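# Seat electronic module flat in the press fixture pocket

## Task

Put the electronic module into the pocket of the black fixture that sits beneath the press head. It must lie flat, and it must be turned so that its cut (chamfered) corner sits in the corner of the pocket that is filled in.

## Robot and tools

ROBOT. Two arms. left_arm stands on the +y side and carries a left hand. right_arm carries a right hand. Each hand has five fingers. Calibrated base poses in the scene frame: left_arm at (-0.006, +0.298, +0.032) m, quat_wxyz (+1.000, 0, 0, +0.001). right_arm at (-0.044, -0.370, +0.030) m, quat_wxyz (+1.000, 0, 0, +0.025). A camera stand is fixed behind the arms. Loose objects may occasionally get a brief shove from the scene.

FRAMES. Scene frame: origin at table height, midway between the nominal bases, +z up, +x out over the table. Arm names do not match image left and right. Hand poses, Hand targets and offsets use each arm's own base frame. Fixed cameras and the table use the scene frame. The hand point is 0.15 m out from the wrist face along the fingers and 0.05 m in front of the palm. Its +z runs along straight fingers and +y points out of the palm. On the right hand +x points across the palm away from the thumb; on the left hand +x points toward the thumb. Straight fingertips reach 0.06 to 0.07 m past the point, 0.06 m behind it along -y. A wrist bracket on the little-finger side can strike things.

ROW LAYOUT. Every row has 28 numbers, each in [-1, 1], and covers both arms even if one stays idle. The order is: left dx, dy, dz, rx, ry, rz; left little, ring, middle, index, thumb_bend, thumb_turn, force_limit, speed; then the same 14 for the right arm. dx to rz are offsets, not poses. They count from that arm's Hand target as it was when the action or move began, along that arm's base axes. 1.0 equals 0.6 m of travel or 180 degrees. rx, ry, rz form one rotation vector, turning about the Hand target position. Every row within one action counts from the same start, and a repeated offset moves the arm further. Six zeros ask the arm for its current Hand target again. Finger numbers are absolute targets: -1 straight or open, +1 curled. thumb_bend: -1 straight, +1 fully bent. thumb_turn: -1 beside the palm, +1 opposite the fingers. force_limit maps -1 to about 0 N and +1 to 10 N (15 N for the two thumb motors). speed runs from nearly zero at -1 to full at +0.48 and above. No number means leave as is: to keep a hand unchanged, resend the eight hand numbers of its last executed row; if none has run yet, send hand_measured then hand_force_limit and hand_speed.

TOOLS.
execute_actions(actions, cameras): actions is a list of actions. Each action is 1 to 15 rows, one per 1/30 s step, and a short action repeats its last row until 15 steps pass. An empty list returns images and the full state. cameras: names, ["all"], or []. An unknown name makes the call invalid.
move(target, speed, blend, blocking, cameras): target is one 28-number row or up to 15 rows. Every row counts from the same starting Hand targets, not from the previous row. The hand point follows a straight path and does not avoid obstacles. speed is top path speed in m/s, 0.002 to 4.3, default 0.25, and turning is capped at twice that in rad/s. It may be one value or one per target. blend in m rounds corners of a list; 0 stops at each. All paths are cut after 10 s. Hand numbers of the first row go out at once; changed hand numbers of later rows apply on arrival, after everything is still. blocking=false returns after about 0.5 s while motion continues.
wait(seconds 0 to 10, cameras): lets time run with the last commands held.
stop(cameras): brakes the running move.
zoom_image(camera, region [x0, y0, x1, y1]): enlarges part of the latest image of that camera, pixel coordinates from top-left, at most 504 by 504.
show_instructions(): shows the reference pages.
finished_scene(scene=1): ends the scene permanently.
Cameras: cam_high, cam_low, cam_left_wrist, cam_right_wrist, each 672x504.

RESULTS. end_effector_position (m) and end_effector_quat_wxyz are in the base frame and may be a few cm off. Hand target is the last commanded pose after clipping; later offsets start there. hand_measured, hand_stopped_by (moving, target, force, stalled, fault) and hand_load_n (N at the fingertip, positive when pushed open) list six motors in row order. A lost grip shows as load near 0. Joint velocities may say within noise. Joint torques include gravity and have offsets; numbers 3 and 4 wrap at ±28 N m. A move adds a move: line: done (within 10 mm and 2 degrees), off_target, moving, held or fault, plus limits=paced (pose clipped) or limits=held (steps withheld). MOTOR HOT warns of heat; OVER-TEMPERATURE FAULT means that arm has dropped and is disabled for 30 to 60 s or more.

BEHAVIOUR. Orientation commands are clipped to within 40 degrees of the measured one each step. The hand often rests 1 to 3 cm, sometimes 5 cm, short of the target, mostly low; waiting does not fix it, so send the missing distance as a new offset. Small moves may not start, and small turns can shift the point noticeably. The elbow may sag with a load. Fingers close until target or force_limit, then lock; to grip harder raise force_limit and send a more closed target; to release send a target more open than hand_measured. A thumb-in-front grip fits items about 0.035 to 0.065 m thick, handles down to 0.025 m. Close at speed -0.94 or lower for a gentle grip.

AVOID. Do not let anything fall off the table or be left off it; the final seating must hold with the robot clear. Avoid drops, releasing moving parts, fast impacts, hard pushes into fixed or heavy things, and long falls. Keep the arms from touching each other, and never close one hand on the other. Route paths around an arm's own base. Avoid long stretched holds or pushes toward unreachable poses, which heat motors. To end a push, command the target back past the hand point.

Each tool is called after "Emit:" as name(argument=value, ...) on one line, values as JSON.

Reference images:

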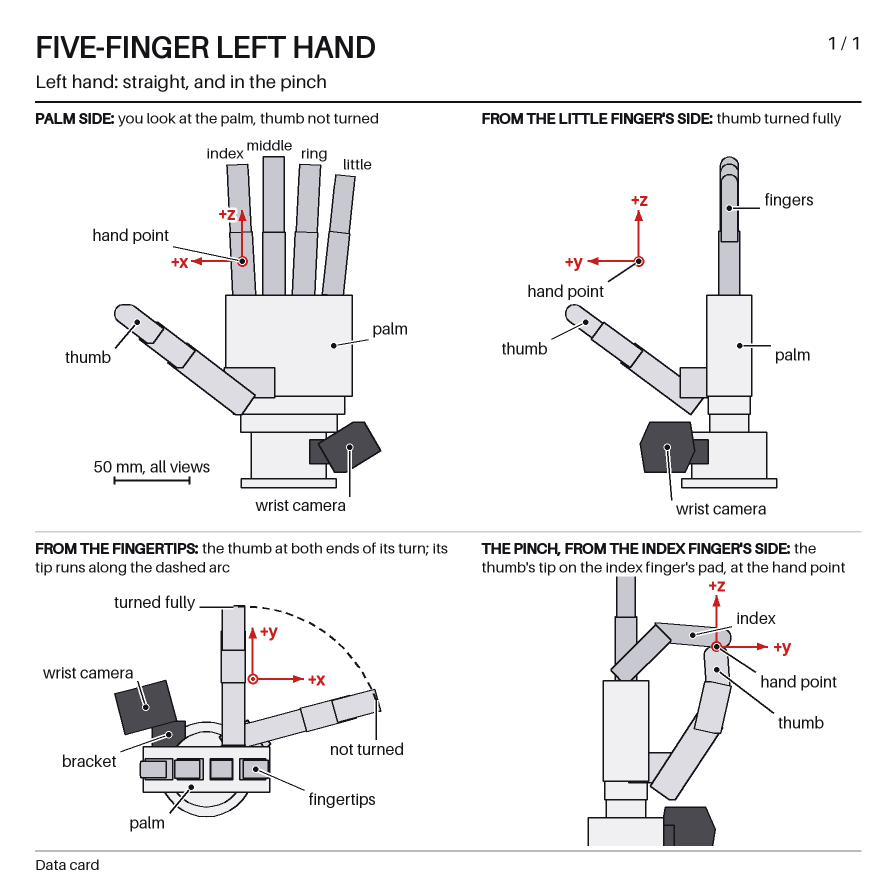

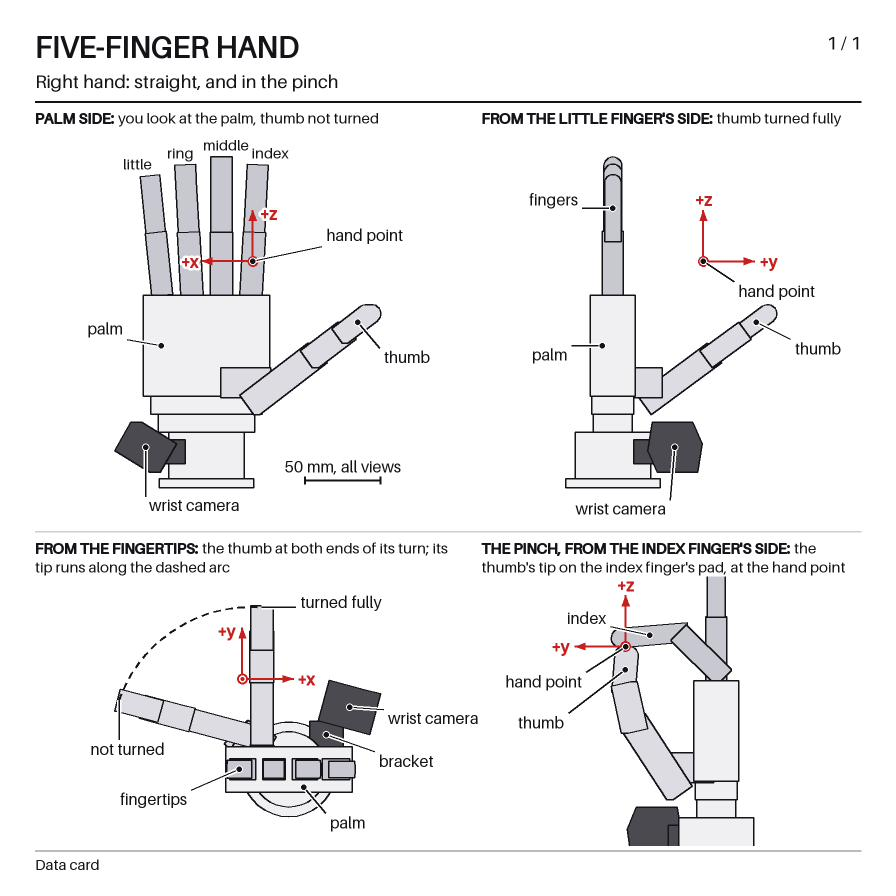

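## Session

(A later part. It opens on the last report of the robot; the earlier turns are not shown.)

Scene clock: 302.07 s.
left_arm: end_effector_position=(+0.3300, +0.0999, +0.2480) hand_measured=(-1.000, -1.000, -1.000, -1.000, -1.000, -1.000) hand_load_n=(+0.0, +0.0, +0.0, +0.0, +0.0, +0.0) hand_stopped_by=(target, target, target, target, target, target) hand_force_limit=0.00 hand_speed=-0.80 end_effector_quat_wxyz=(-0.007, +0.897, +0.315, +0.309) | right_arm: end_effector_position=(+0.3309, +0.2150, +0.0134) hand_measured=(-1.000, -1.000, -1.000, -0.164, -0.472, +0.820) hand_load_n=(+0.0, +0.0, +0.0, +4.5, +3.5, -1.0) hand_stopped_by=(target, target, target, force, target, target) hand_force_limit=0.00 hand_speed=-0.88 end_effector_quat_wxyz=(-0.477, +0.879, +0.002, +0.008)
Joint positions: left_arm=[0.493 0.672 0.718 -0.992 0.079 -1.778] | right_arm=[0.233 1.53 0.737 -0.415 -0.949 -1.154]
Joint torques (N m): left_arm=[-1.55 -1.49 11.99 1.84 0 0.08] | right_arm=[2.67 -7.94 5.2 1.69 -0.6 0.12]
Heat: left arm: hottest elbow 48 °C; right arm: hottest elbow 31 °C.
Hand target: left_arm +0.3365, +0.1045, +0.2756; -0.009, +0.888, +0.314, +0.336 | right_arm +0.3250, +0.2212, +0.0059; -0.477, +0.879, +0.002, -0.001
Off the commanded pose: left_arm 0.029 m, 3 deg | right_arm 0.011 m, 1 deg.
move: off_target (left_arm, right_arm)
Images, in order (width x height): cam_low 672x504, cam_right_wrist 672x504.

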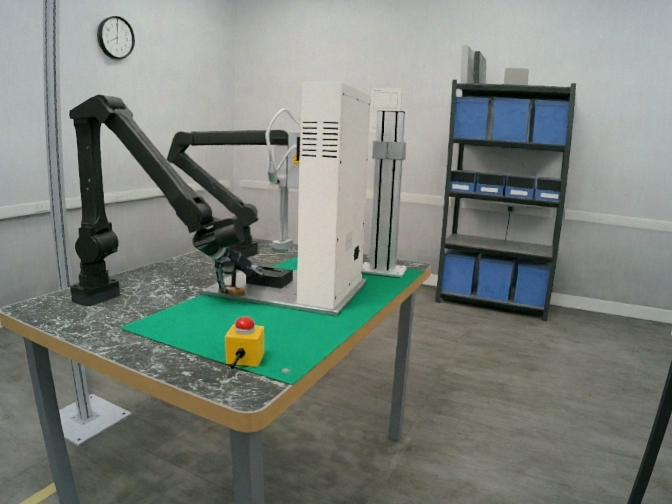

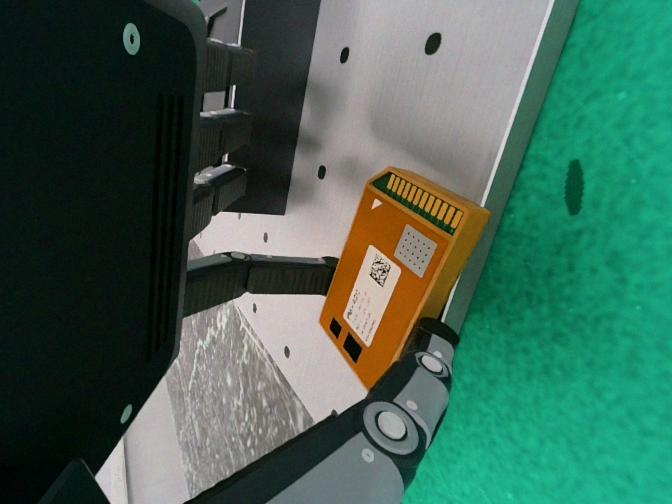

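Emit:
move(target=[[0,0,0,0,0,0,-1,-1,-1,-1,-1,-1,0,-0.8, -0.004,0.0,-0.014,0,0,0.0,-1,-1,-1,0.1,-0.47,0.82,0.0,-0.88]], speed=0.04, cameras=["cam_right_wrist","cam_low"])

Emit:
zoom_image(camera="cam_low", region=[190, 240, 290, 320])

Scene clock: 303.33 s.
left_arm: end_effector_position=(+0.3300, +0.0999, +0.2480) hand_measured=(-1.000, -1.000, -1.000, -1.000, -1.000, -1.000) hand_load_n=(+0.0, +0.0, +0.0, +0.0, +0.0, +0.0) hand_stopped_by=(target, target, target, target, target, target) hand_force_limit=0.00 hand_speed=-0.80 end_effector_quat_wxyz=(-0.007, +0.897, +0.315, +0.309) | right_arm: end_effector_position=(+0.3308, +0.2155, +0.0112) hand_measured=(-1.000, -1.000, -1.000, -0.164, -0.472, +0.820) hand_load_n=(+0.0, +0.0, +0.0, +2.5, +4.5, -1.5) hand_stopped_by=(target, target, target, force, target, target) hand_force_limit=0.00 hand_speed=-0.88 end_effector_quat_wxyz=(-0.479, +0.878, -0.004, +0.009)
Joint positions: left_arm=[0.493 0.672 0.718 -0.992 0.079 -1.778] | right_arm=[0.233 1.533 0.729 -0.392 -0.949 -1.135]
Joint torques (N m): left_arm=[-1.49 -1.49 11.99 1.84 0 0.08] | right_arm=[2.73 -7.3 4.67 1.91 -0.56 0.01]
Heat: left arm: hottest elbow 48 °C; right arm: hottest elbow 31 °C.
Hand target: left_arm +0.3365, +0.1045, +0.2756; -0.009, +0.888, +0.314, +0.336 | right_arm +0.3226, +0.2212, -0.0025; -0.477, +0.879, +0.002, -0.001
Off the commanded pose: left_arm 0.029 m, 3 deg | right_arm 0.017 m, 1 deg.
move: off_target (left_arm, right_arm)
Images, in order (width x height): cam_low 672x504, cam_right_wrist 672x504.

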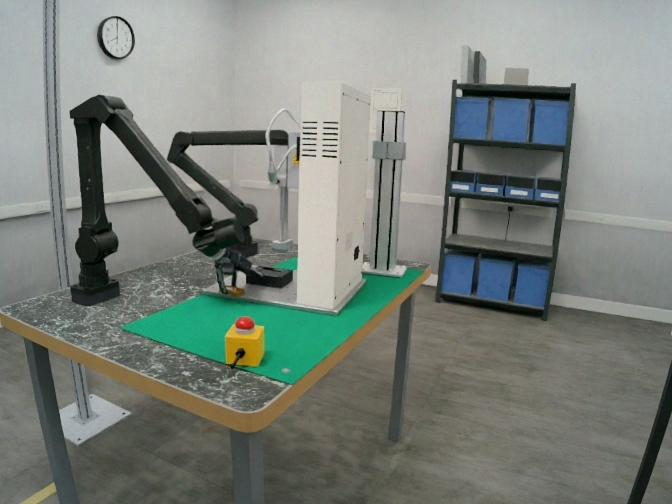

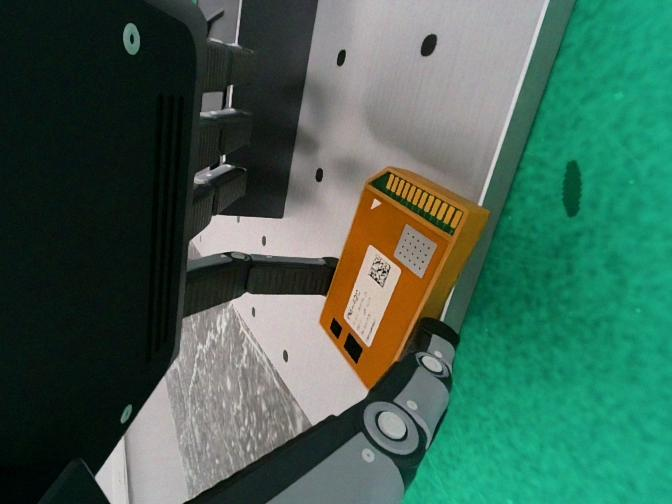

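Scaled by 5.040 from the camera's 672x504 image, which has a finer 960x720 frame.

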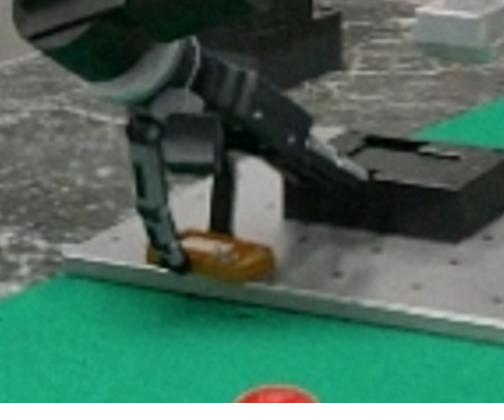

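Emit:
execute_actions(actions=[[[0,0,0,0,0,0,-1,-1,-1,-1,-1,-1,0,-0.8, 0.004,0,0.012,0,0,0,-1,-1,-1,0.1,-0.47,0.82,0.0,-0.88]],[[0,0,0,0,0,0,-1,-1,-1,-1,-1,-1,0,-0.8, 0,0,0,0,0,0,-1,-1,-1,-0.38,-0.47,0.82,0.0,-0.7]],[[0,0,0,0,0,0,-1,-1,-1,-1,-1,-1,0,-0.8, 0,0,0,0,0,0,-1,-1,-1,-0.38,-0.6,0.82,0.0,-0.7]]], cameras=["cam_right_wrist","cam_low"])

Emit:
zoom_image(camera="cam_low", region=[190, 240, 290, 320])

Scene clock: 305.43 s.
left_arm: end_effector_position=(+0.3300, +0.0999, +0.2480) hand_measured=(-1.000, -1.000, -1.000, -1.000, -1.000, -1.000) hand_load_n=(+0.0, +0.0, +0.0, +0.0, +0.0, +0.0) hand_stopped_by=(target, target, target, target, target, target) hand_force_limit=0.00 hand_speed=-0.80 end_effector_quat_wxyz=(-0.007, +0.897, +0.315, +0.309) | right_arm: end_effector_position=(+0.3308, +0.2155, +0.0112) hand_measured=(-1.000, -1.000, -1.000, -0.380, -0.600, +0.820) hand_load_n=(+0.0, +0.0, +0.0, +0.0, +0.0, +0.0) hand_stopped_by=(target, target, target, target, target, target) hand_force_limit=0.00 hand_speed=-0.70 end_effector_quat_wxyz=(-0.479, +0.878, -0.004, +0.009)
Joint positions: left_arm=[0.493 0.672 0.718 -0.992 0.079 -1.778] | right_arm=[0.233 1.533 0.729 -0.392 -0.949 -1.135]
Joint torques (N m): left_arm=[-1.55 -1.49 11.99 1.84 0 0.08] | right_arm=[2.67 -8.06 5.6 0.84 -0.58 0]
Heat: left arm: hottest elbow 48 °C; right arm: hottest elbow 31 °C.
Hand target: left_arm +0.3365, +0.1045, +0.2756; -0.009, +0.888, +0.314, +0.336 | right_arm +0.3250, +0.2212, +0.0047; -0.477, +0.879, +0.002, -0.001
Off the commanded pose: left_arm 0.029 m, 3 deg | right_arm 0.010 m, 1 deg.
Step readings (end_effector_position of left_arm | right_arm):
0: (+0.3300, +0.0999, +0.2480) | (+0.3308, +0.2155, +0.0112)
1: (+0.3300, +0.0999, +0.2480) | (+0.3308, +0.2155, +0.0112)
2: (+0.3300, +0.0999, +0.2480) | (+0.3308, +0.2155, +0.0112)
4: (+0.3300, +0.0999, +0.2480) | (+0.3308, +0.2155, +0.0112)
8: (+0.3300, +0.0999, +0.2480) | (+0.3308, +0.2155, +0.0112)
15: (+0.3300, +0.0999, +0.2480) | (+0.3308, +0.2155, +0.0112)
16: (+0.3300, +0.0999, +0.2480) | (+0.3308, +0.2155, +0.0112)
17: (+0.3300, +0.0999, +0.2480) | (+0.3308, +0.2155, +0.0112)
19: (+0.3300, +0.0999, +0.2480) | (+0.3311, +0.2156, +0.0112)
23: (+0.3300, +0.0999, +0.2480) | (+0.3308, +0.2155, +0.0112)
30: (+0.3300, +0.0999, +0.2480) | (+0.3308, +0.2155, +0.0112)
31: (+0.3300, +0.0999, +0.2480) | (+0.3308, +0.2155, +0.0112)
32: (+0.3300, +0.0999, +0.2480) | (+0.3308, +0.2155, +0.0112)
34: (+0.3300, +0.0999, +0.2480) | (+0.3308, +0.2155, +0.0112)
38: (+0.3300, +0.0999, +0.2480) | (+0.3308, +0.2155, +0.0112)
45: (+0.3300, +0.0999, +0.2480) | (+0.3308, +0.2155, +0.0112)
Images, in order (width x height): cam_low 672x504, cam_right_wrist 672x504.

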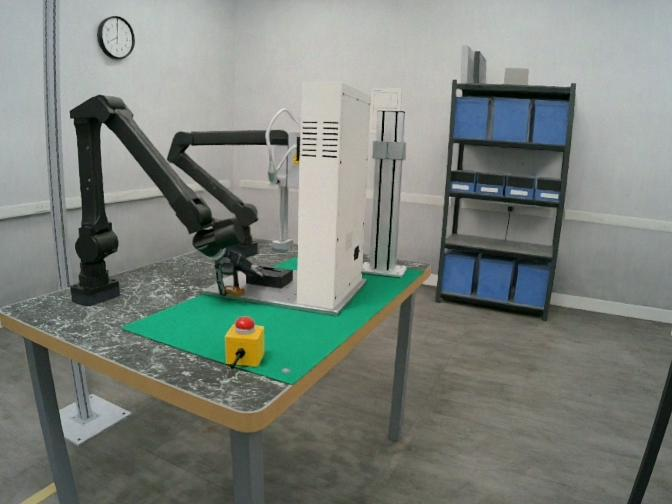

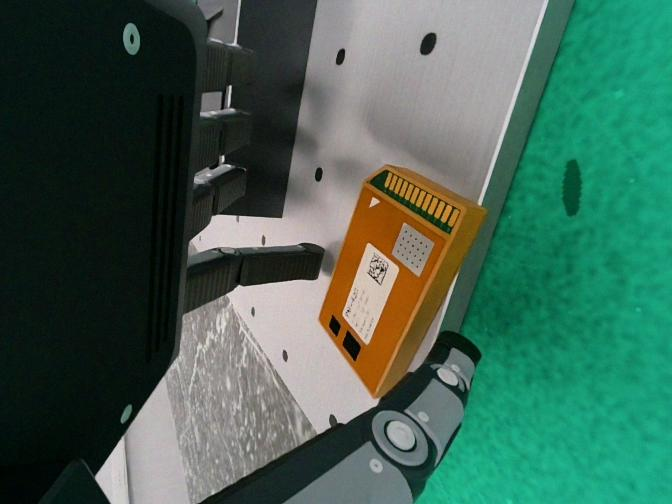

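Scaled by 5.040 from the camera's 672x504 image, which has a finer 960x720 frame.

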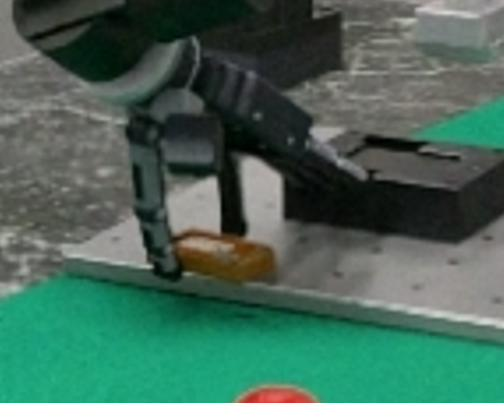

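Emit:
move(target=[[0,0,0,0,0,0,-1,-1,-1,-1,-1,-1,0,-0.8, 0.01,0.0,0.142,0,0,0,-1,-1,-1,-0.55,-0.6,0.82,0.0,-0.5],[0,0,0,0,0,0,-1,-1,-1,-1,-1,-1,0,-0.8, -0.003,0.006,0.15,0.0032,-0.2777,-0.05,-1,-1,-1,-0.45,-0.6,0.82,0.0,-0.5]], speed=[0.1,0.3], cameras=["cam_high","cam_right_wrist","cam_low"])

Scene clock: 311.80 s.
left_arm: end_effector_position=(+0.3300, +0.0999, +0.2480) hand_measured=(-1.000, -1.000, -1.000, -1.000, -1.000, -1.000) hand_load_n=(+0.0, +0.0, +0.0, +0.0, +0.0, +0.0) hand_stopped_by=(target, target, target, target, target, target) hand_force_limit=0.00 hand_speed=-0.80 end_effector_quat_wxyz=(-0.007, +0.897, +0.315, +0.309) | right_arm: end_effector_position=(+0.3268, +0.2189, +0.0908) hand_measured=(-1.000, -1.000, -1.000, -0.450, -0.600, +0.820) hand_load_n=(+0.0, +0.0, +0.0, +0.0, +0.0, +0.0) hand_stopped_by=(target, target, target, target, target, target) hand_force_limit=0.00 hand_speed=-0.50 end_effector_quat_wxyz=(-0.431, +0.801, +0.120, +0.398)
Joint positions: left_arm=[0.493 0.672 0.718 -0.992 0.079 -1.778] | right_arm=[0.436 0.998 0.289 0.343 -0.509 -1.078]
Joint torques (N m): left_arm=[-1.55 -1.49 12 1.85 0 0.08] | right_arm=[2.49 -3.31 6.28 2.99 -0.02 -0.14]
Heat: left arm: hottest elbow 48 °C; right arm: hottest elbow 31 °C.
Hand target: left_arm +0.3365, +0.1045, +0.2756; -0.009, +0.888, +0.314, +0.336 | right_arm +0.3232, +0.2248, +0.0947; -0.435, +0.792, +0.136, +0.406
Off the commanded pose: left_arm 0.029 m, 3 deg | right_arm 0.008 m, 2 deg.
move: off_target (left_arm)
Images, in order (width x height): cam_high 672x504, cam_low 672x504, cam_right_wrist 672x504.

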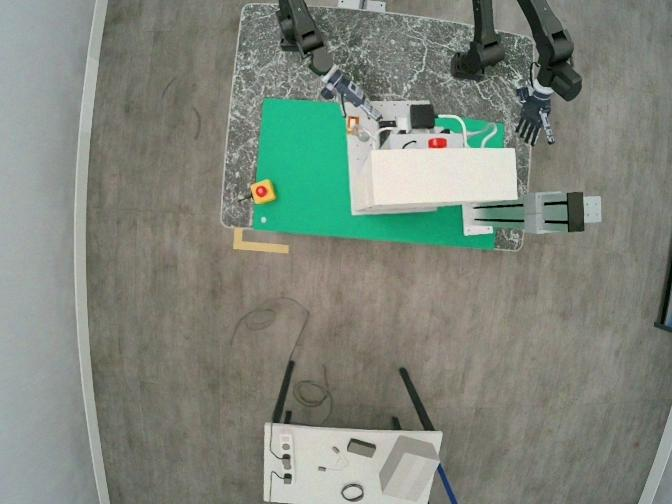

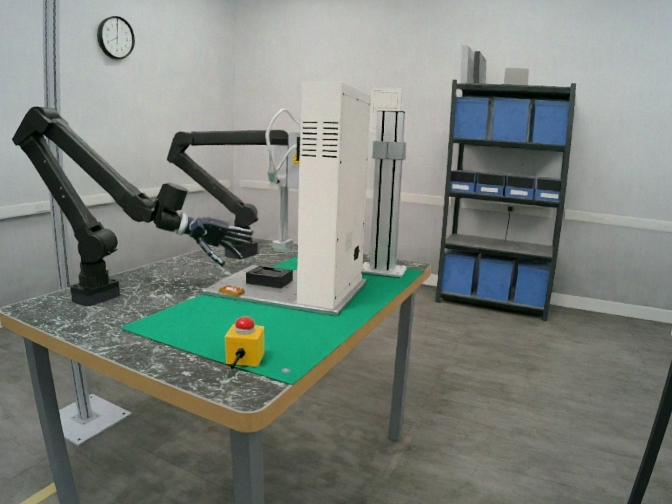

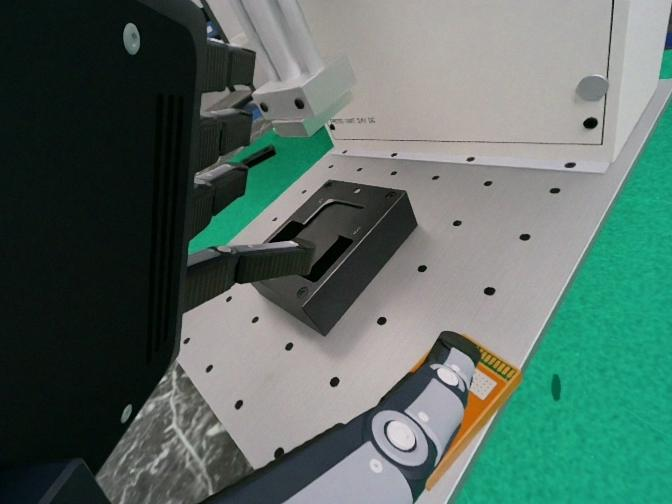

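Emit:
move(target=[[0,0,0,0,0,0,-1,-1,-1,-1,-1,-1,0,-0.8, 0.0,0.0,-0.085,0,0,0,-1,-1,-1,-0.42,-0.6,0.82,0.0,-0.5]], speed=0.1, cameras=["cam_right_wrist","cam_low"])

Emit:
zoom_image(camera="cam_right_wrist", region=[300, 200, 560, 460])

Emit:
zoom_image(camera="cam_low", region=[190, 220, 290, 320])

Scene clock: 313.63 s.
left_arm: end_effector_position=(+0.3300, +0.0999, +0.2480) hand_measured=(-1.000, -1.000, -1.000, -1.000, -1.000, -1.000) hand_load_n=(+0.0, +0.0, +0.0, +0.0, +0.0, +0.0) hand_stopped_by=(target, target, target, target, target, target) hand_force_limit=0.00 hand_speed=-0.80 end_effector_quat_wxyz=(-0.007, +0.897, +0.315, +0.309) | right_arm: end_effector_position=(+0.3287, +0.2195, +0.0465) hand_measured=(-1.000, -1.000, -1.000, -0.420, -0.600, +0.820) hand_load_n=(+0.0, +0.0, +0.0, +0.0, +0.0, +0.0) hand_stopped_by=(target, target, target, target, target, target) hand_force_limit=0.00 hand_speed=-0.50 end_effector_quat_wxyz=(-0.432, +0.795, +0.125, +0.407)
Joint positions: left_arm=[0.493 0.672 0.718 -0.992 0.079 -1.778] | right_arm=[0.436 1.224 0.221 0.656 -0.509 -1.085]
Joint torques (N m): left_arm=[-1.49 -1.49 11.99 1.84 0 0.08] | right_arm=[2.61 -2.78 4.71 3 -0.04 -0.1]
Heat: left arm: hottest elbow 48 °C; right arm: hottest elbow 31 °C.
Hand target: left_arm +0.3365, +0.1045, +0.2756; -0.009, +0.888, +0.314, +0.336 | right_arm +0.3232, +0.2248, +0.0437; -0.435, +0.792, +0.136, +0.406
Off the commanded pose: left_arm 0.029 m, 3 deg | right_arm 0.008 m, 1 deg.
move: off_target (left_arm)
Images, in order (width x height): cam_low 672x504, cam_right_wrist 672x504.

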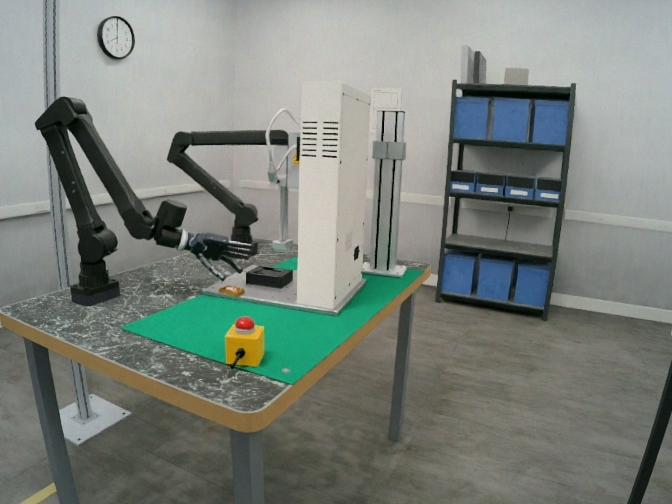

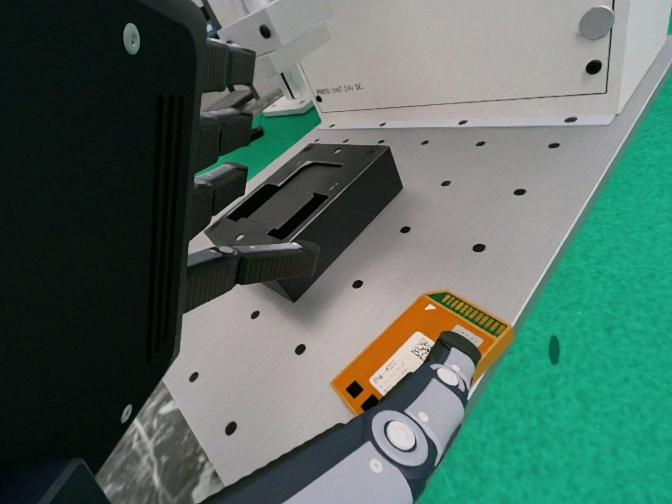

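Scaled by 1.938 from the camera's 672x504 image, which has a finer 960x720 frame.

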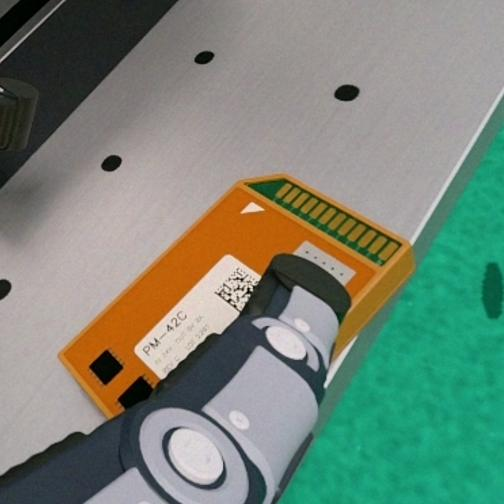

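Scaled by 5.040 from the camera's 672x504 image, which has a finer 960x720 frame.

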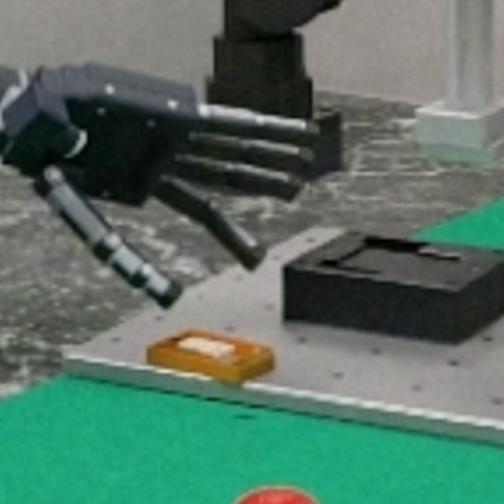

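Emit:
move(target=[[0,0,0,0,0,0,-1,-1,-1,-1,-1,-1,0,-0.8, -0.005,-0.005,-0.05,0,0,0,-1,-1,-1,-0.42,-0.6,0.82,0.0,-0.5]], speed=0.08, cameras=["cam_right_wrist","cam_low"])

Emit:
zoom_image(camera="cam_right_wrist", region=[270, 200, 530, 460])

Emit:
zoom_image(camera="cam_low", region=[190, 220, 290, 320])

Scene clock: 316.17 s.
left_arm: end_effector_position=(+0.3300, +0.0999, +0.2480) hand_measured=(-1.000, -1.000, -1.000, -1.000, -1.000, -1.000) hand_load_n=(+0.0, +0.0, +0.0, +0.0, +0.0, +0.0) hand_stopped_by=(target, target, target, target, target, target) hand_force_limit=0.00 hand_speed=-0.80 end_effector_quat_wxyz=(-0.007, +0.897, +0.315, +0.309) | right_arm: end_effector_position=(+0.3247, +0.2177, +0.0149) hand_measured=(-1.000, -1.000, -1.000, -0.420, -0.600, +0.820) hand_load_n=(+0.0, +0.0, +0.0, +0.0, +0.0, +0.0) hand_stopped_by=(target, target, target, target, target, target) hand_force_limit=0.00 hand_speed=-0.50 end_effector_quat_wxyz=(-0.432, +0.796, +0.124, +0.405)
Joint positions: left_arm=[0.493 0.672 0.718 -0.992 0.079 -1.778] | right_arm=[0.436 1.405 0.187 0.868 -0.509 -1.085]
Joint torques (N m): left_arm=[-1.55 -1.49 11.99 1.85 0 0.08] | right_arm=[2.14 -3.78 3.4 2.99 -0.28 -0.12]
Heat: left arm: hottest elbow 48 °C; right arm: hottest elbow 31 °C.
Hand target: left_arm +0.3365, +0.1045, +0.2756; -0.009, +0.888, +0.314, +0.336 | right_arm +0.3202, +0.2218, +0.0137; -0.435, +0.792, +0.136, +0.406
Off the commanded pose: left_arm 0.029 m, 3 deg | right_arm 0.006 m, 2 deg.
move: off_target (left_arm)
Images, in order (width x height): cam_low 672x504, cam_right_wrist 672x504.

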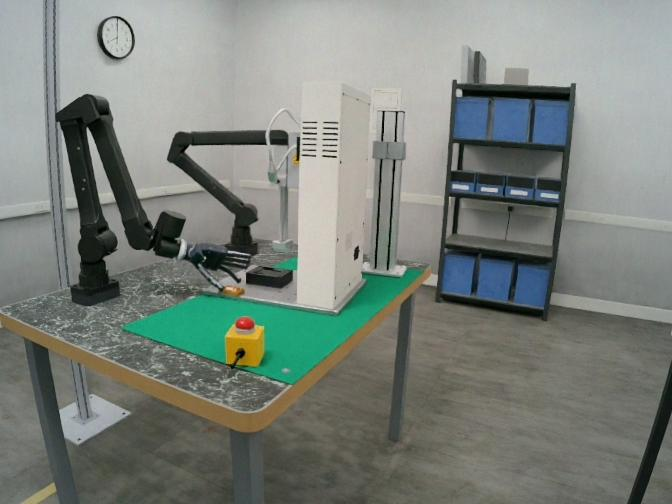

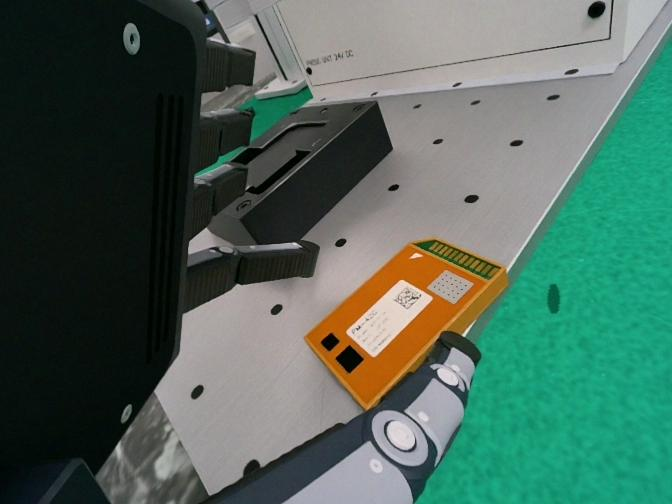

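Scaled by 1.938 from the camera's 672x504 image, which has a finer 960x720 frame.

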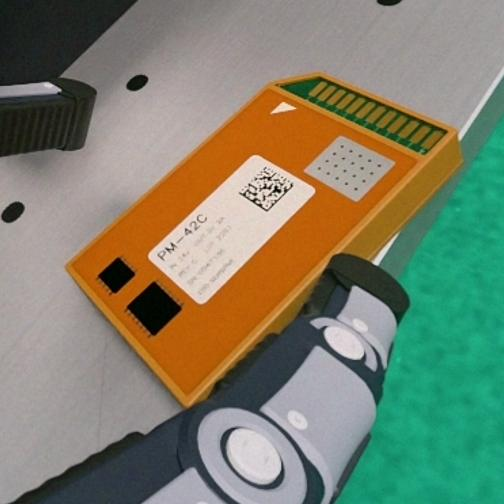

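Scaled by 5.040 from the camera's 672x504 image, which has a finer 960x720 frame.

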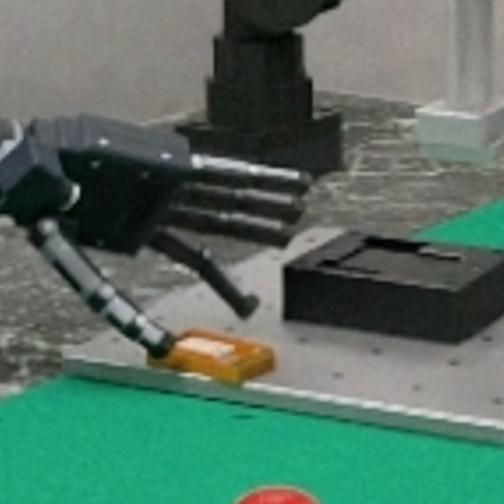

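Emit:
move(target=[[0,0,0,0,0,0,-1,-1,-1,-1,-1,-1,0,-0.8, 0.0,0.003,0.005,0,0,-0.044,-1,-1,-1,-0.42,-0.6,0.82,0.0,-0.5],[0,0,0,0,0,0,-1,-1,-1,-1,-1,-1,0,-0.8, 0.0,0.003,-0.013,0,0,-0.044,-1,-1,-1,-0.42,-0.6,0.82,0.0,-0.5]], speed=0.08, cameras=["cam_right_wrist","cam_low"])

Emit:
zoom_image(camera="cam_right_wrist", region=[250, 180, 510, 440])

Emit:
zoom_image(camera="cam_low", region=[190, 220, 290, 320])

Scene clock: 319.40 s.
left_arm: end_effector_position=(+0.3300, +0.0999, +0.2480) hand_measured=(-1.000, -1.000, -1.000, -1.000, -1.000, -1.000) hand_load_n=(+0.0, +0.0, +0.0, +0.0, +0.0, +0.0) hand_stopped_by=(target, target, target, target, target, target) hand_force_limit=0.00 hand_speed=-0.80 end_effector_quat_wxyz=(-0.007, +0.897, +0.315, +0.309) | right_arm: end_effector_position=(+0.3257, +0.2180, +0.0070) hand_measured=(-1.000, -1.000, -1.000, -0.420, -0.600, +0.820) hand_load_n=(+0.0, +0.0, +0.0, +0.0, +0.0, +0.0) hand_stopped_by=(target, target, target, target, target, target) hand_force_limit=0.00 hand_speed=-0.50 end_effector_quat_wxyz=(-0.398, +0.802, +0.077, +0.438)
Joint positions: left_arm=[0.493 0.672 0.718 -0.992 0.079 -1.778] | right_arm=[0.54 1.466 0.167 0.981 -0.28 -1.019]
Joint torques (N m): left_arm=[-1.49 -1.49 11.99 1.84 0 0.08] | right_arm=[2.61 -3.96 2.97 3.15 0.07 0.07]
Heat: left arm: hottest elbow 48 °C; right arm: hottest elbow 30 °C.
Hand target: left_arm +0.3365, +0.1045, +0.2756; -0.009, +0.888, +0.314, +0.336 | right_arm +0.3202, +0.2236, +0.0059; -0.406, +0.800, +0.081, +0.435
Off the commanded pose: left_arm 0.029 m, 3 deg | right_arm 0.008 m, 1 deg.
move: off_target (left_arm)
Images, in order (width x height): cam_low 672x504, cam_right_wrist 672x504.

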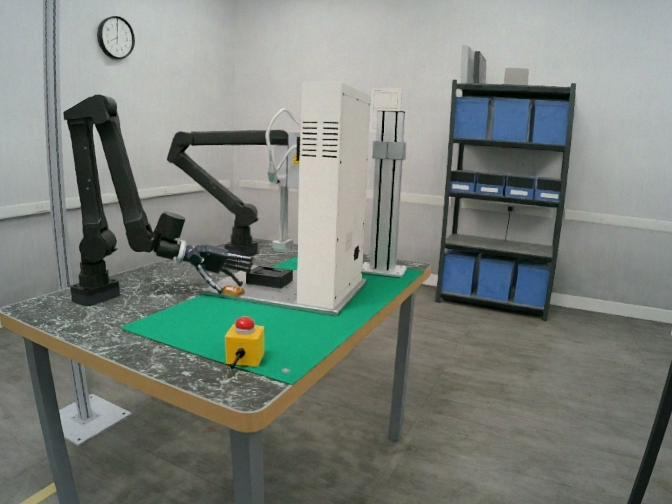

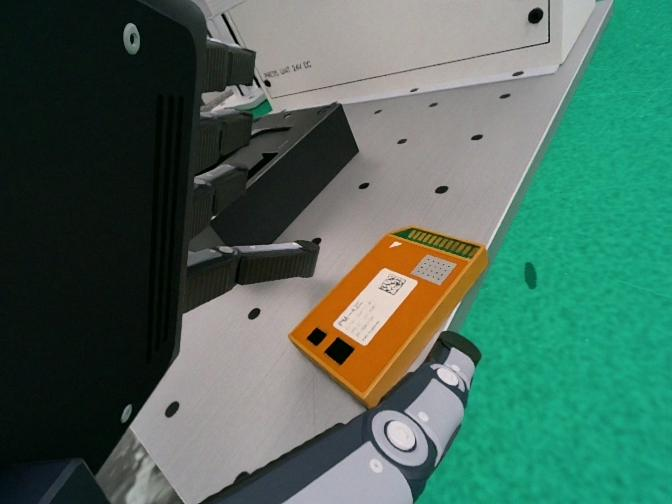

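Scaled by 1.938 from the camera's 672x504 image, which has a finer 960x720 frame.

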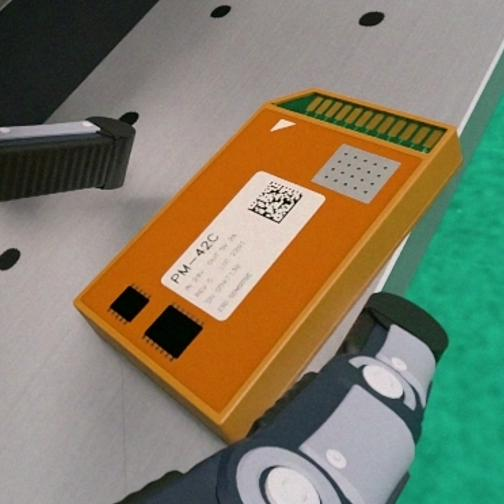

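Scaled by 5.040 from the camera's 672x504 image, which has a finer 960x720 frame.

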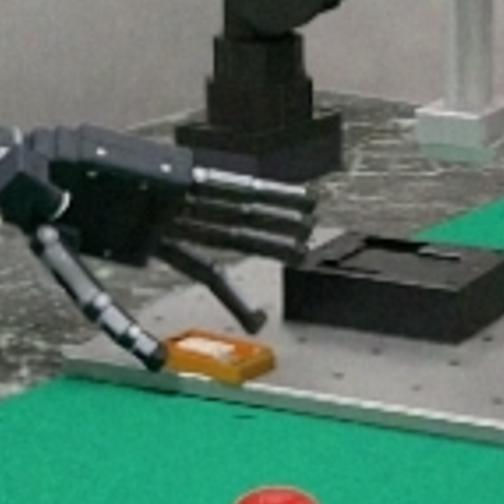

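Emit:
move(target=[[0,0,0,0,0,0,-1,-1,-1,-1,-1,-1,0,-0.8, -0.003,-0.001,0.0,0,0,0,-1,-1,-1,-0.42,-0.48,0.82,0.0,-0.5],[0,0,0,0,0,0,-1,-1,-1,-1,-1,-1,0,-0.8, -0.005,-0.001,-0.0085,0,0,0,-1,-1,-1,-0.42,-0.48,0.82,0.0,-0.5]], speed=0.04, cameras=["cam_right_wrist","cam_low"])

Emit:
zoom_image(camera="cam_right_wrist", region=[250, 180, 510, 440])

Emit:
zoom_image(camera="cam_low", region=[190, 220, 290, 320])

Scene clock: 322.03 s.
left_arm: end_effector_position=(+0.3300, +0.0999, +0.2480) hand_measured=(-1.000, -1.000, -1.000, -1.000, -1.000, -1.000) hand_load_n=(+0.0, +0.0, +0.0, +0.0, +0.0, -0.5) hand_stopped_by=(target, target, target, target, target, target) hand_force_limit=0.00 hand_speed=-0.80 end_effector_quat_wxyz=(-0.007, +0.897, +0.315, +0.309) | right_arm: end_effector_position=(+0.3233, +0.2177, +0.0022) hand_measured=(-1.000, -1.000, -1.000, -0.420, -0.480, +0.820) hand_load_n=(+0.0, +0.0, +0.0, +0.0, +0.0, +0.0) hand_stopped_by=(target, target, target, target, target, target) hand_force_limit=0.00 hand_speed=-0.50 end_effector_quat_wxyz=(-0.399, +0.802, +0.077, +0.438)
Joint positions: left_arm=[0.493 0.672 0.718 -0.992 0.079 -1.778] | right_arm=[0.545 1.5 0.16 1.024 -0.276 -1.017]
Joint torques (N m): left_arm=[-1.49 -1.49 11.99 1.84 0 0.08] | right_arm=[2.61 -3.96 2.63 3.15 0.07 0.08]
Heat: left arm: hottest elbow 48 °C; right arm: hottest elbow 30 °C.
Hand target: left_arm +0.3365, +0.1045, +0.2756; -0.009, +0.888, +0.314, +0.336 | right_arm +0.3172, +0.2230, +0.0008; -0.406, +0.800, +0.081, +0.435
Off the commanded pose: left_arm 0.029 m, 3 deg | right_arm 0.008 m, 1 deg.
move: off_target (left_arm)
Images, in order (width x height): cam_low 672x504, cam_right_wrist 672x504.

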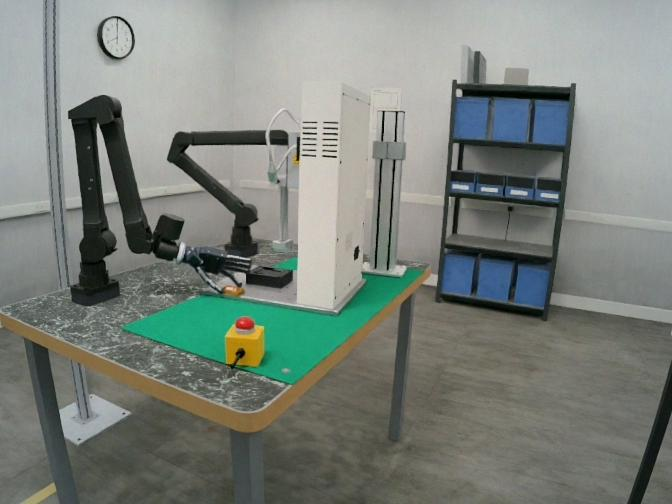

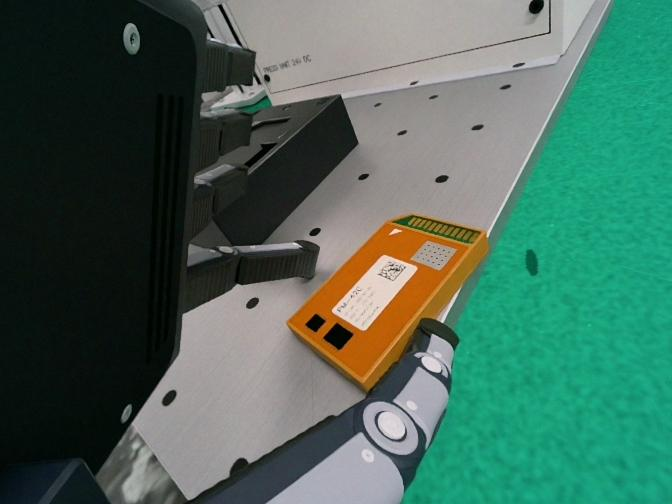

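Scaled by 1.938 from the camera's 672x504 image, which has a finer 960x720 frame.

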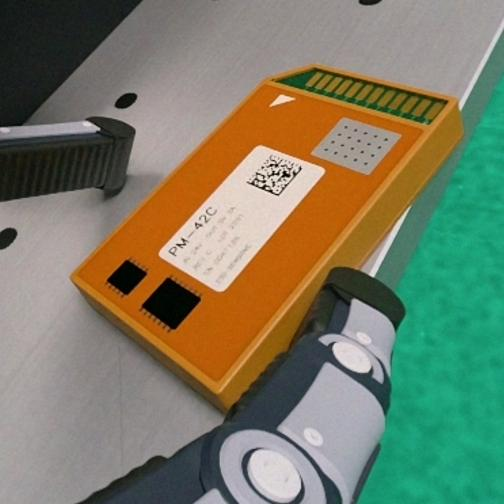

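Scaled by 5.040 from the camera's 672x504 image, which has a finer 960x720 frame.

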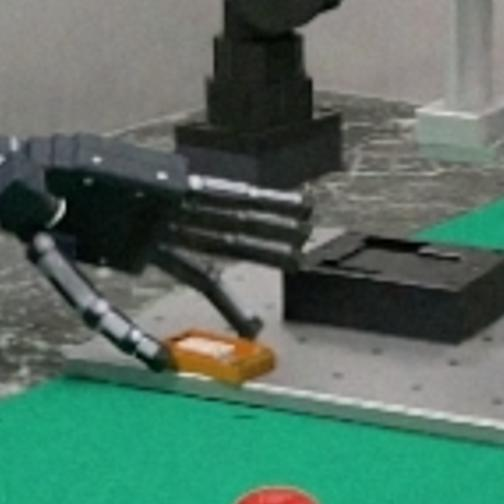

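Emit:
execute_actions(actions=[[[0,0,0,0,0,0,-1,-1,-1,-1,-1,-1,0,-0.8, 0,0,0,0,0,0,-1,-1,-1,0.1,-0.48,0.82,0.0,-0.86]],[[0,0,0,0,0,0,-1,-1,-1,-1,-1,-1,0,-0.8, 0,0,0,0,0,0,-1,-1,-1,0.1,-0.48,0.82,0.0,-0.86]],[[0,0,0,0,0,0,-1,-1,-1,-1,-1,-1,0,-0.8, 0,0,0,0,0,0,-1,-1,-1,0.1,-0.48,0.82,0.0,-0.86]]], cameras=["cam_right_wrist","cam_low"])

Emit:
zoom_image(camera="cam_right_wrist", region=[250, 180, 510, 440])

Emit:
zoom_image(camera="cam_low", region=[190, 220, 290, 320])

Scene clock: 324.03 s.
left_arm: end_effector_position=(+0.3300, +0.0999, +0.2480) hand_measured=(-1.000, -1.000, -1.000, -1.000, -1.000, -1.000) hand_load_n=(+0.0, +0.0, +0.5, +0.0, +0.0, +0.0) hand_stopped_by=(target, target, target, target, target, target) hand_force_limit=0.00 hand_speed=-0.80 end_effector_quat_wxyz=(-0.007, +0.897, +0.315, +0.309) | right_arm: end_effector_position=(+0.3238, +0.2188, +0.0040) hand_measured=(-1.000, -1.000, -1.000, -0.162, -0.480, +0.820) hand_load_n=(+0.0, +0.0, +0.0, +5.0, +3.0, -0.5) hand_stopped_by=(target, target, target, force, target, target) hand_force_limit=0.00 hand_speed=-0.86 end_effector_quat_wxyz=(-0.400, +0.800, +0.078, +0.441)
Joint positions: left_arm=[0.493 0.672 0.718 -0.992 0.079 -1.778] | right_arm=[0.546 1.5 0.16 1.032 -0.276 -1.017]
Joint torques (N m): left_arm=[-1.55 -1.49 11.99 1.85 0 0.08] | right_arm=[2.61 -4.13 2.63 2.81 0.08 0.07]
Heat: left arm: hottest elbow 48 °C; right arm: hottest elbow 30 °C.
Hand target: left_arm +0.3365, +0.1045, +0.2756; -0.009, +0.888, +0.314, +0.336 | right_arm +0.3172, +0.2230, +0.0008; -0.406, +0.800, +0.081, +0.435
Off the commanded pose: left_arm 0.029 m, 3 deg | right_arm 0.008 m, 1 deg.
Step readings (end_effector_position of left_arm | right_arm):
0: (+0.3300, +0.0999, +0.2480) | (+0.3233, +0.2177, +0.0022)
1: (+0.3300, +0.0999, +0.2480) | (+0.3233, +0.2177, +0.0022)
2: (+0.3300, +0.0999, +0.2480) | (+0.3233, +0.2177, +0.0022)
4: (+0.3300, +0.0999, +0.2480) | (+0.3233, +0.2177, +0.0022)
8: (+0.3300, +0.0999, +0.2480) | (+0.3236, +0.2180, +0.0029)
15: (+0.3300, +0.0999, +0.2480) | (+0.3236, +0.2187, +0.0037)
16: (+0.3300, +0.0999, +0.2480) | (+0.3236, +0.2187, +0.0037)
17: (+0.3300, +0.0999, +0.2480) | (+0.3236, +0.2187, +0.0037)
19: (+0.3300, +0.0999, +0.2480) | (+0.3238, +0.2188, +0.0040)
23: (+0.3300, +0.0999, +0.2480) | (+0.3238, +0.2188, +0.0040)
30: (+0.3300, +0.0999, +0.2480) | (+0.3238, +0.2188, +0.0040)
31: (+0.3300, +0.0999, +0.2480) | (+0.3238, +0.2188, +0.0040)
32: (+0.3300, +0.0999, +0.2480) | (+0.3238, +0.2188, +0.0040)
34: (+0.3300, +0.0999, +0.2480) | (+0.3238, +0.2188, +0.0040)
38: (+0.3300, +0.0999, +0.2480) | (+0.3238, +0.2188, +0.0040)
45: (+0.3300, +0.0999, +0.2480) | (+0.3238, +0.2188, +0.0040)
Images, in order (width x height): cam_low 672x504, cam_right_wrist 672x504.

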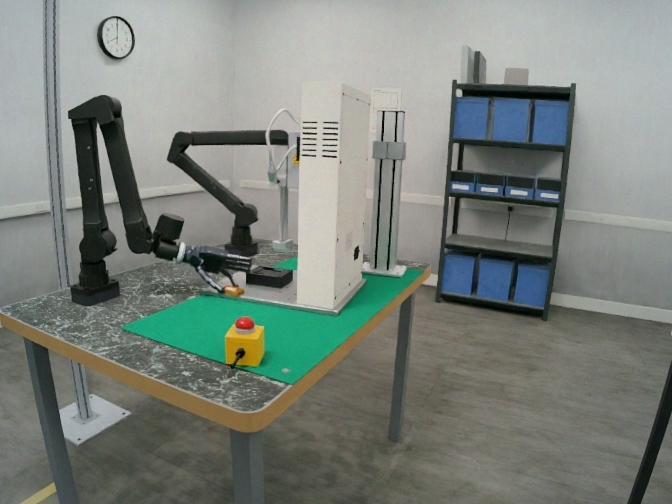

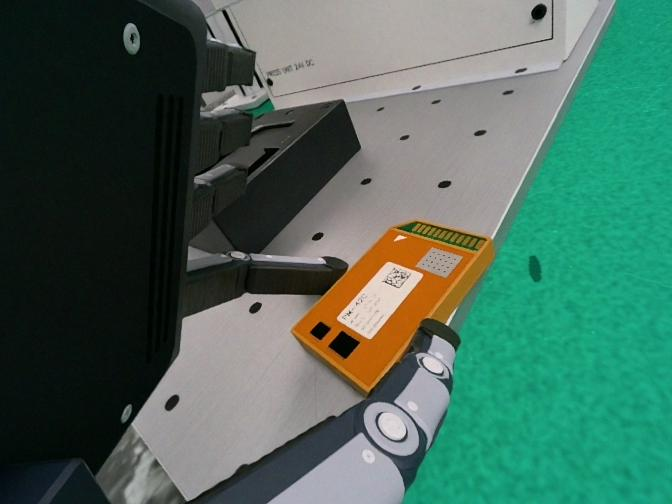

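Scaled by 1.938 from the camera's 672x504 image, which has a finer 960x720 frame.

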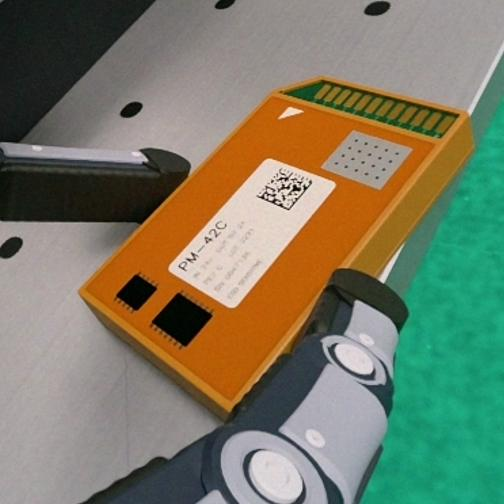

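Scaled by 5.040 from the camera's 672x504 image, which has a finer 960x720 frame.

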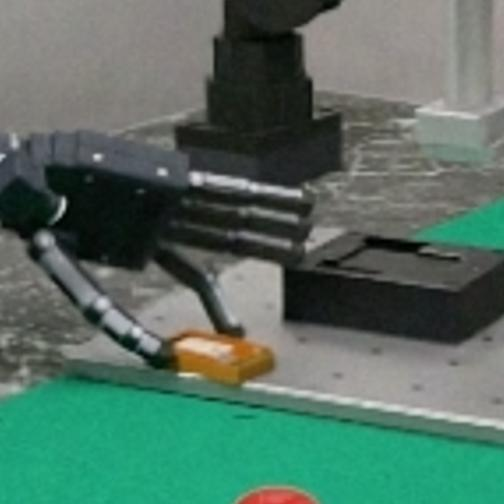

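Emit:
move(target=[[0,0,0,0,0,0,-1,-1,-1,-1,-1,-1,0,-0.8, 0.01,0.0,0.10,0,0,0,-1,-1,-1,0.1,-0.48,0.82,0.0,-0.86]], speed=0.06, cameras=["cam_right_wrist","cam_low"])

Emit:
zoom_image(camera="cam_low", region=[190, 200, 310, 320])

Scene clock: 326.23 s.
left_arm: end_effector_position=(+0.3300, +0.0999, +0.2480) hand_measured=(-1.000, -1.000, -1.000, -1.000, -1.000, -1.000) hand_load_n=(+0.0, +0.0, +0.0, +0.0, +0.0, +0.0) hand_stopped_by=(target, target, target, target, target, target) hand_force_limit=0.00 hand_speed=-0.80 end_effector_quat_wxyz=(-0.007, +0.897, +0.315, +0.309) | right_arm: end_effector_position=(+0.3050, +0.2088, +0.0338) hand_measured=(-1.000, -1.000, -1.000, -0.162, -0.480, +0.820) hand_load_n=(-0.5, +0.0, +0.0, +3.0, +2.5, +0.0) hand_stopped_by=(target, target, target, force, target, target) hand_force_limit=0.00 hand_speed=-0.86 end_effector_quat_wxyz=(-0.391, +0.817, +0.076, +0.416)
Joint positions: left_arm=[0.493 0.672 0.718 -0.992 0.079 -1.778] | right_arm=[0.546 1.139 0.16 0.609 -0.282 -1.016]
Joint torques (N m): left_arm=[-1.49 -1.49 11.99 1.84 0 0.08] | right_arm=[1.26 -4.48 8.87 1.58 -0.28 0.02]
Heat: left arm: hottest elbow 49 °C; right arm: hottest elbow 30 °C.
Hand target: left_arm +0.3365, +0.1045, +0.2756; -0.009, +0.888, +0.314, +0.336 | right_arm +0.3232, +0.2230, +0.0608; -0.406, +0.800, +0.081, +0.435
Off the commanded pose: left_arm 0.029 m, 3 deg | right_arm 0.036 m, 4 deg.
move: off_target (left_arm, right_arm)
Images, in order (width x height): cam_low 672x504, cam_right_wrist 672x504.

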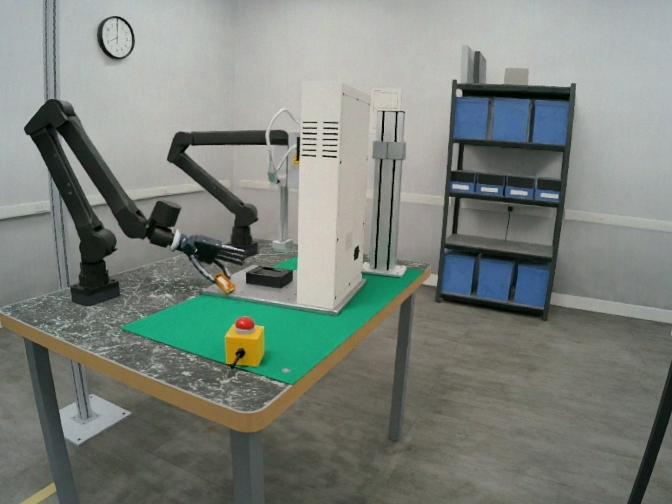

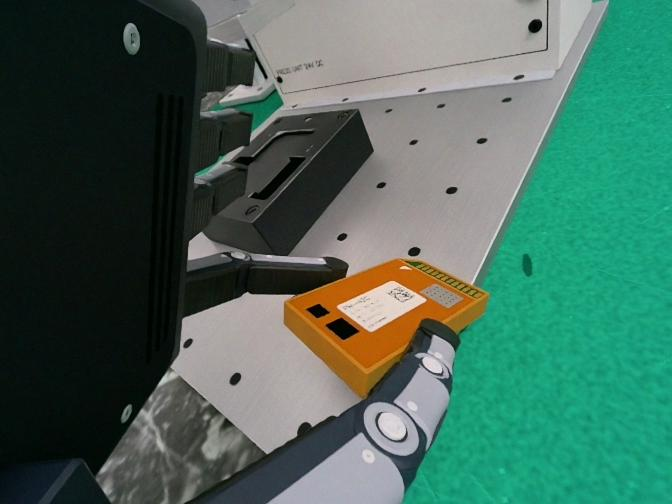

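Scaled by 4.200 from the camera's 672x504 image, which has a finer 960x720 frame.

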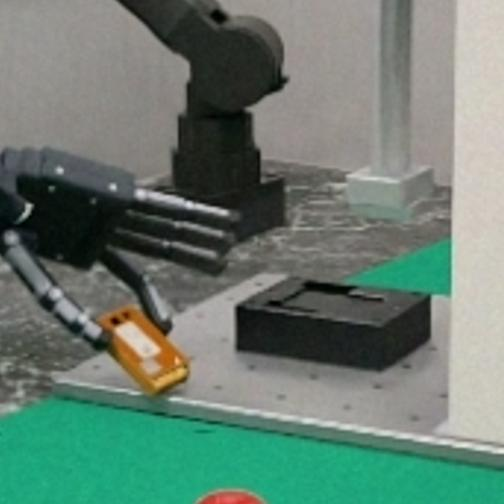

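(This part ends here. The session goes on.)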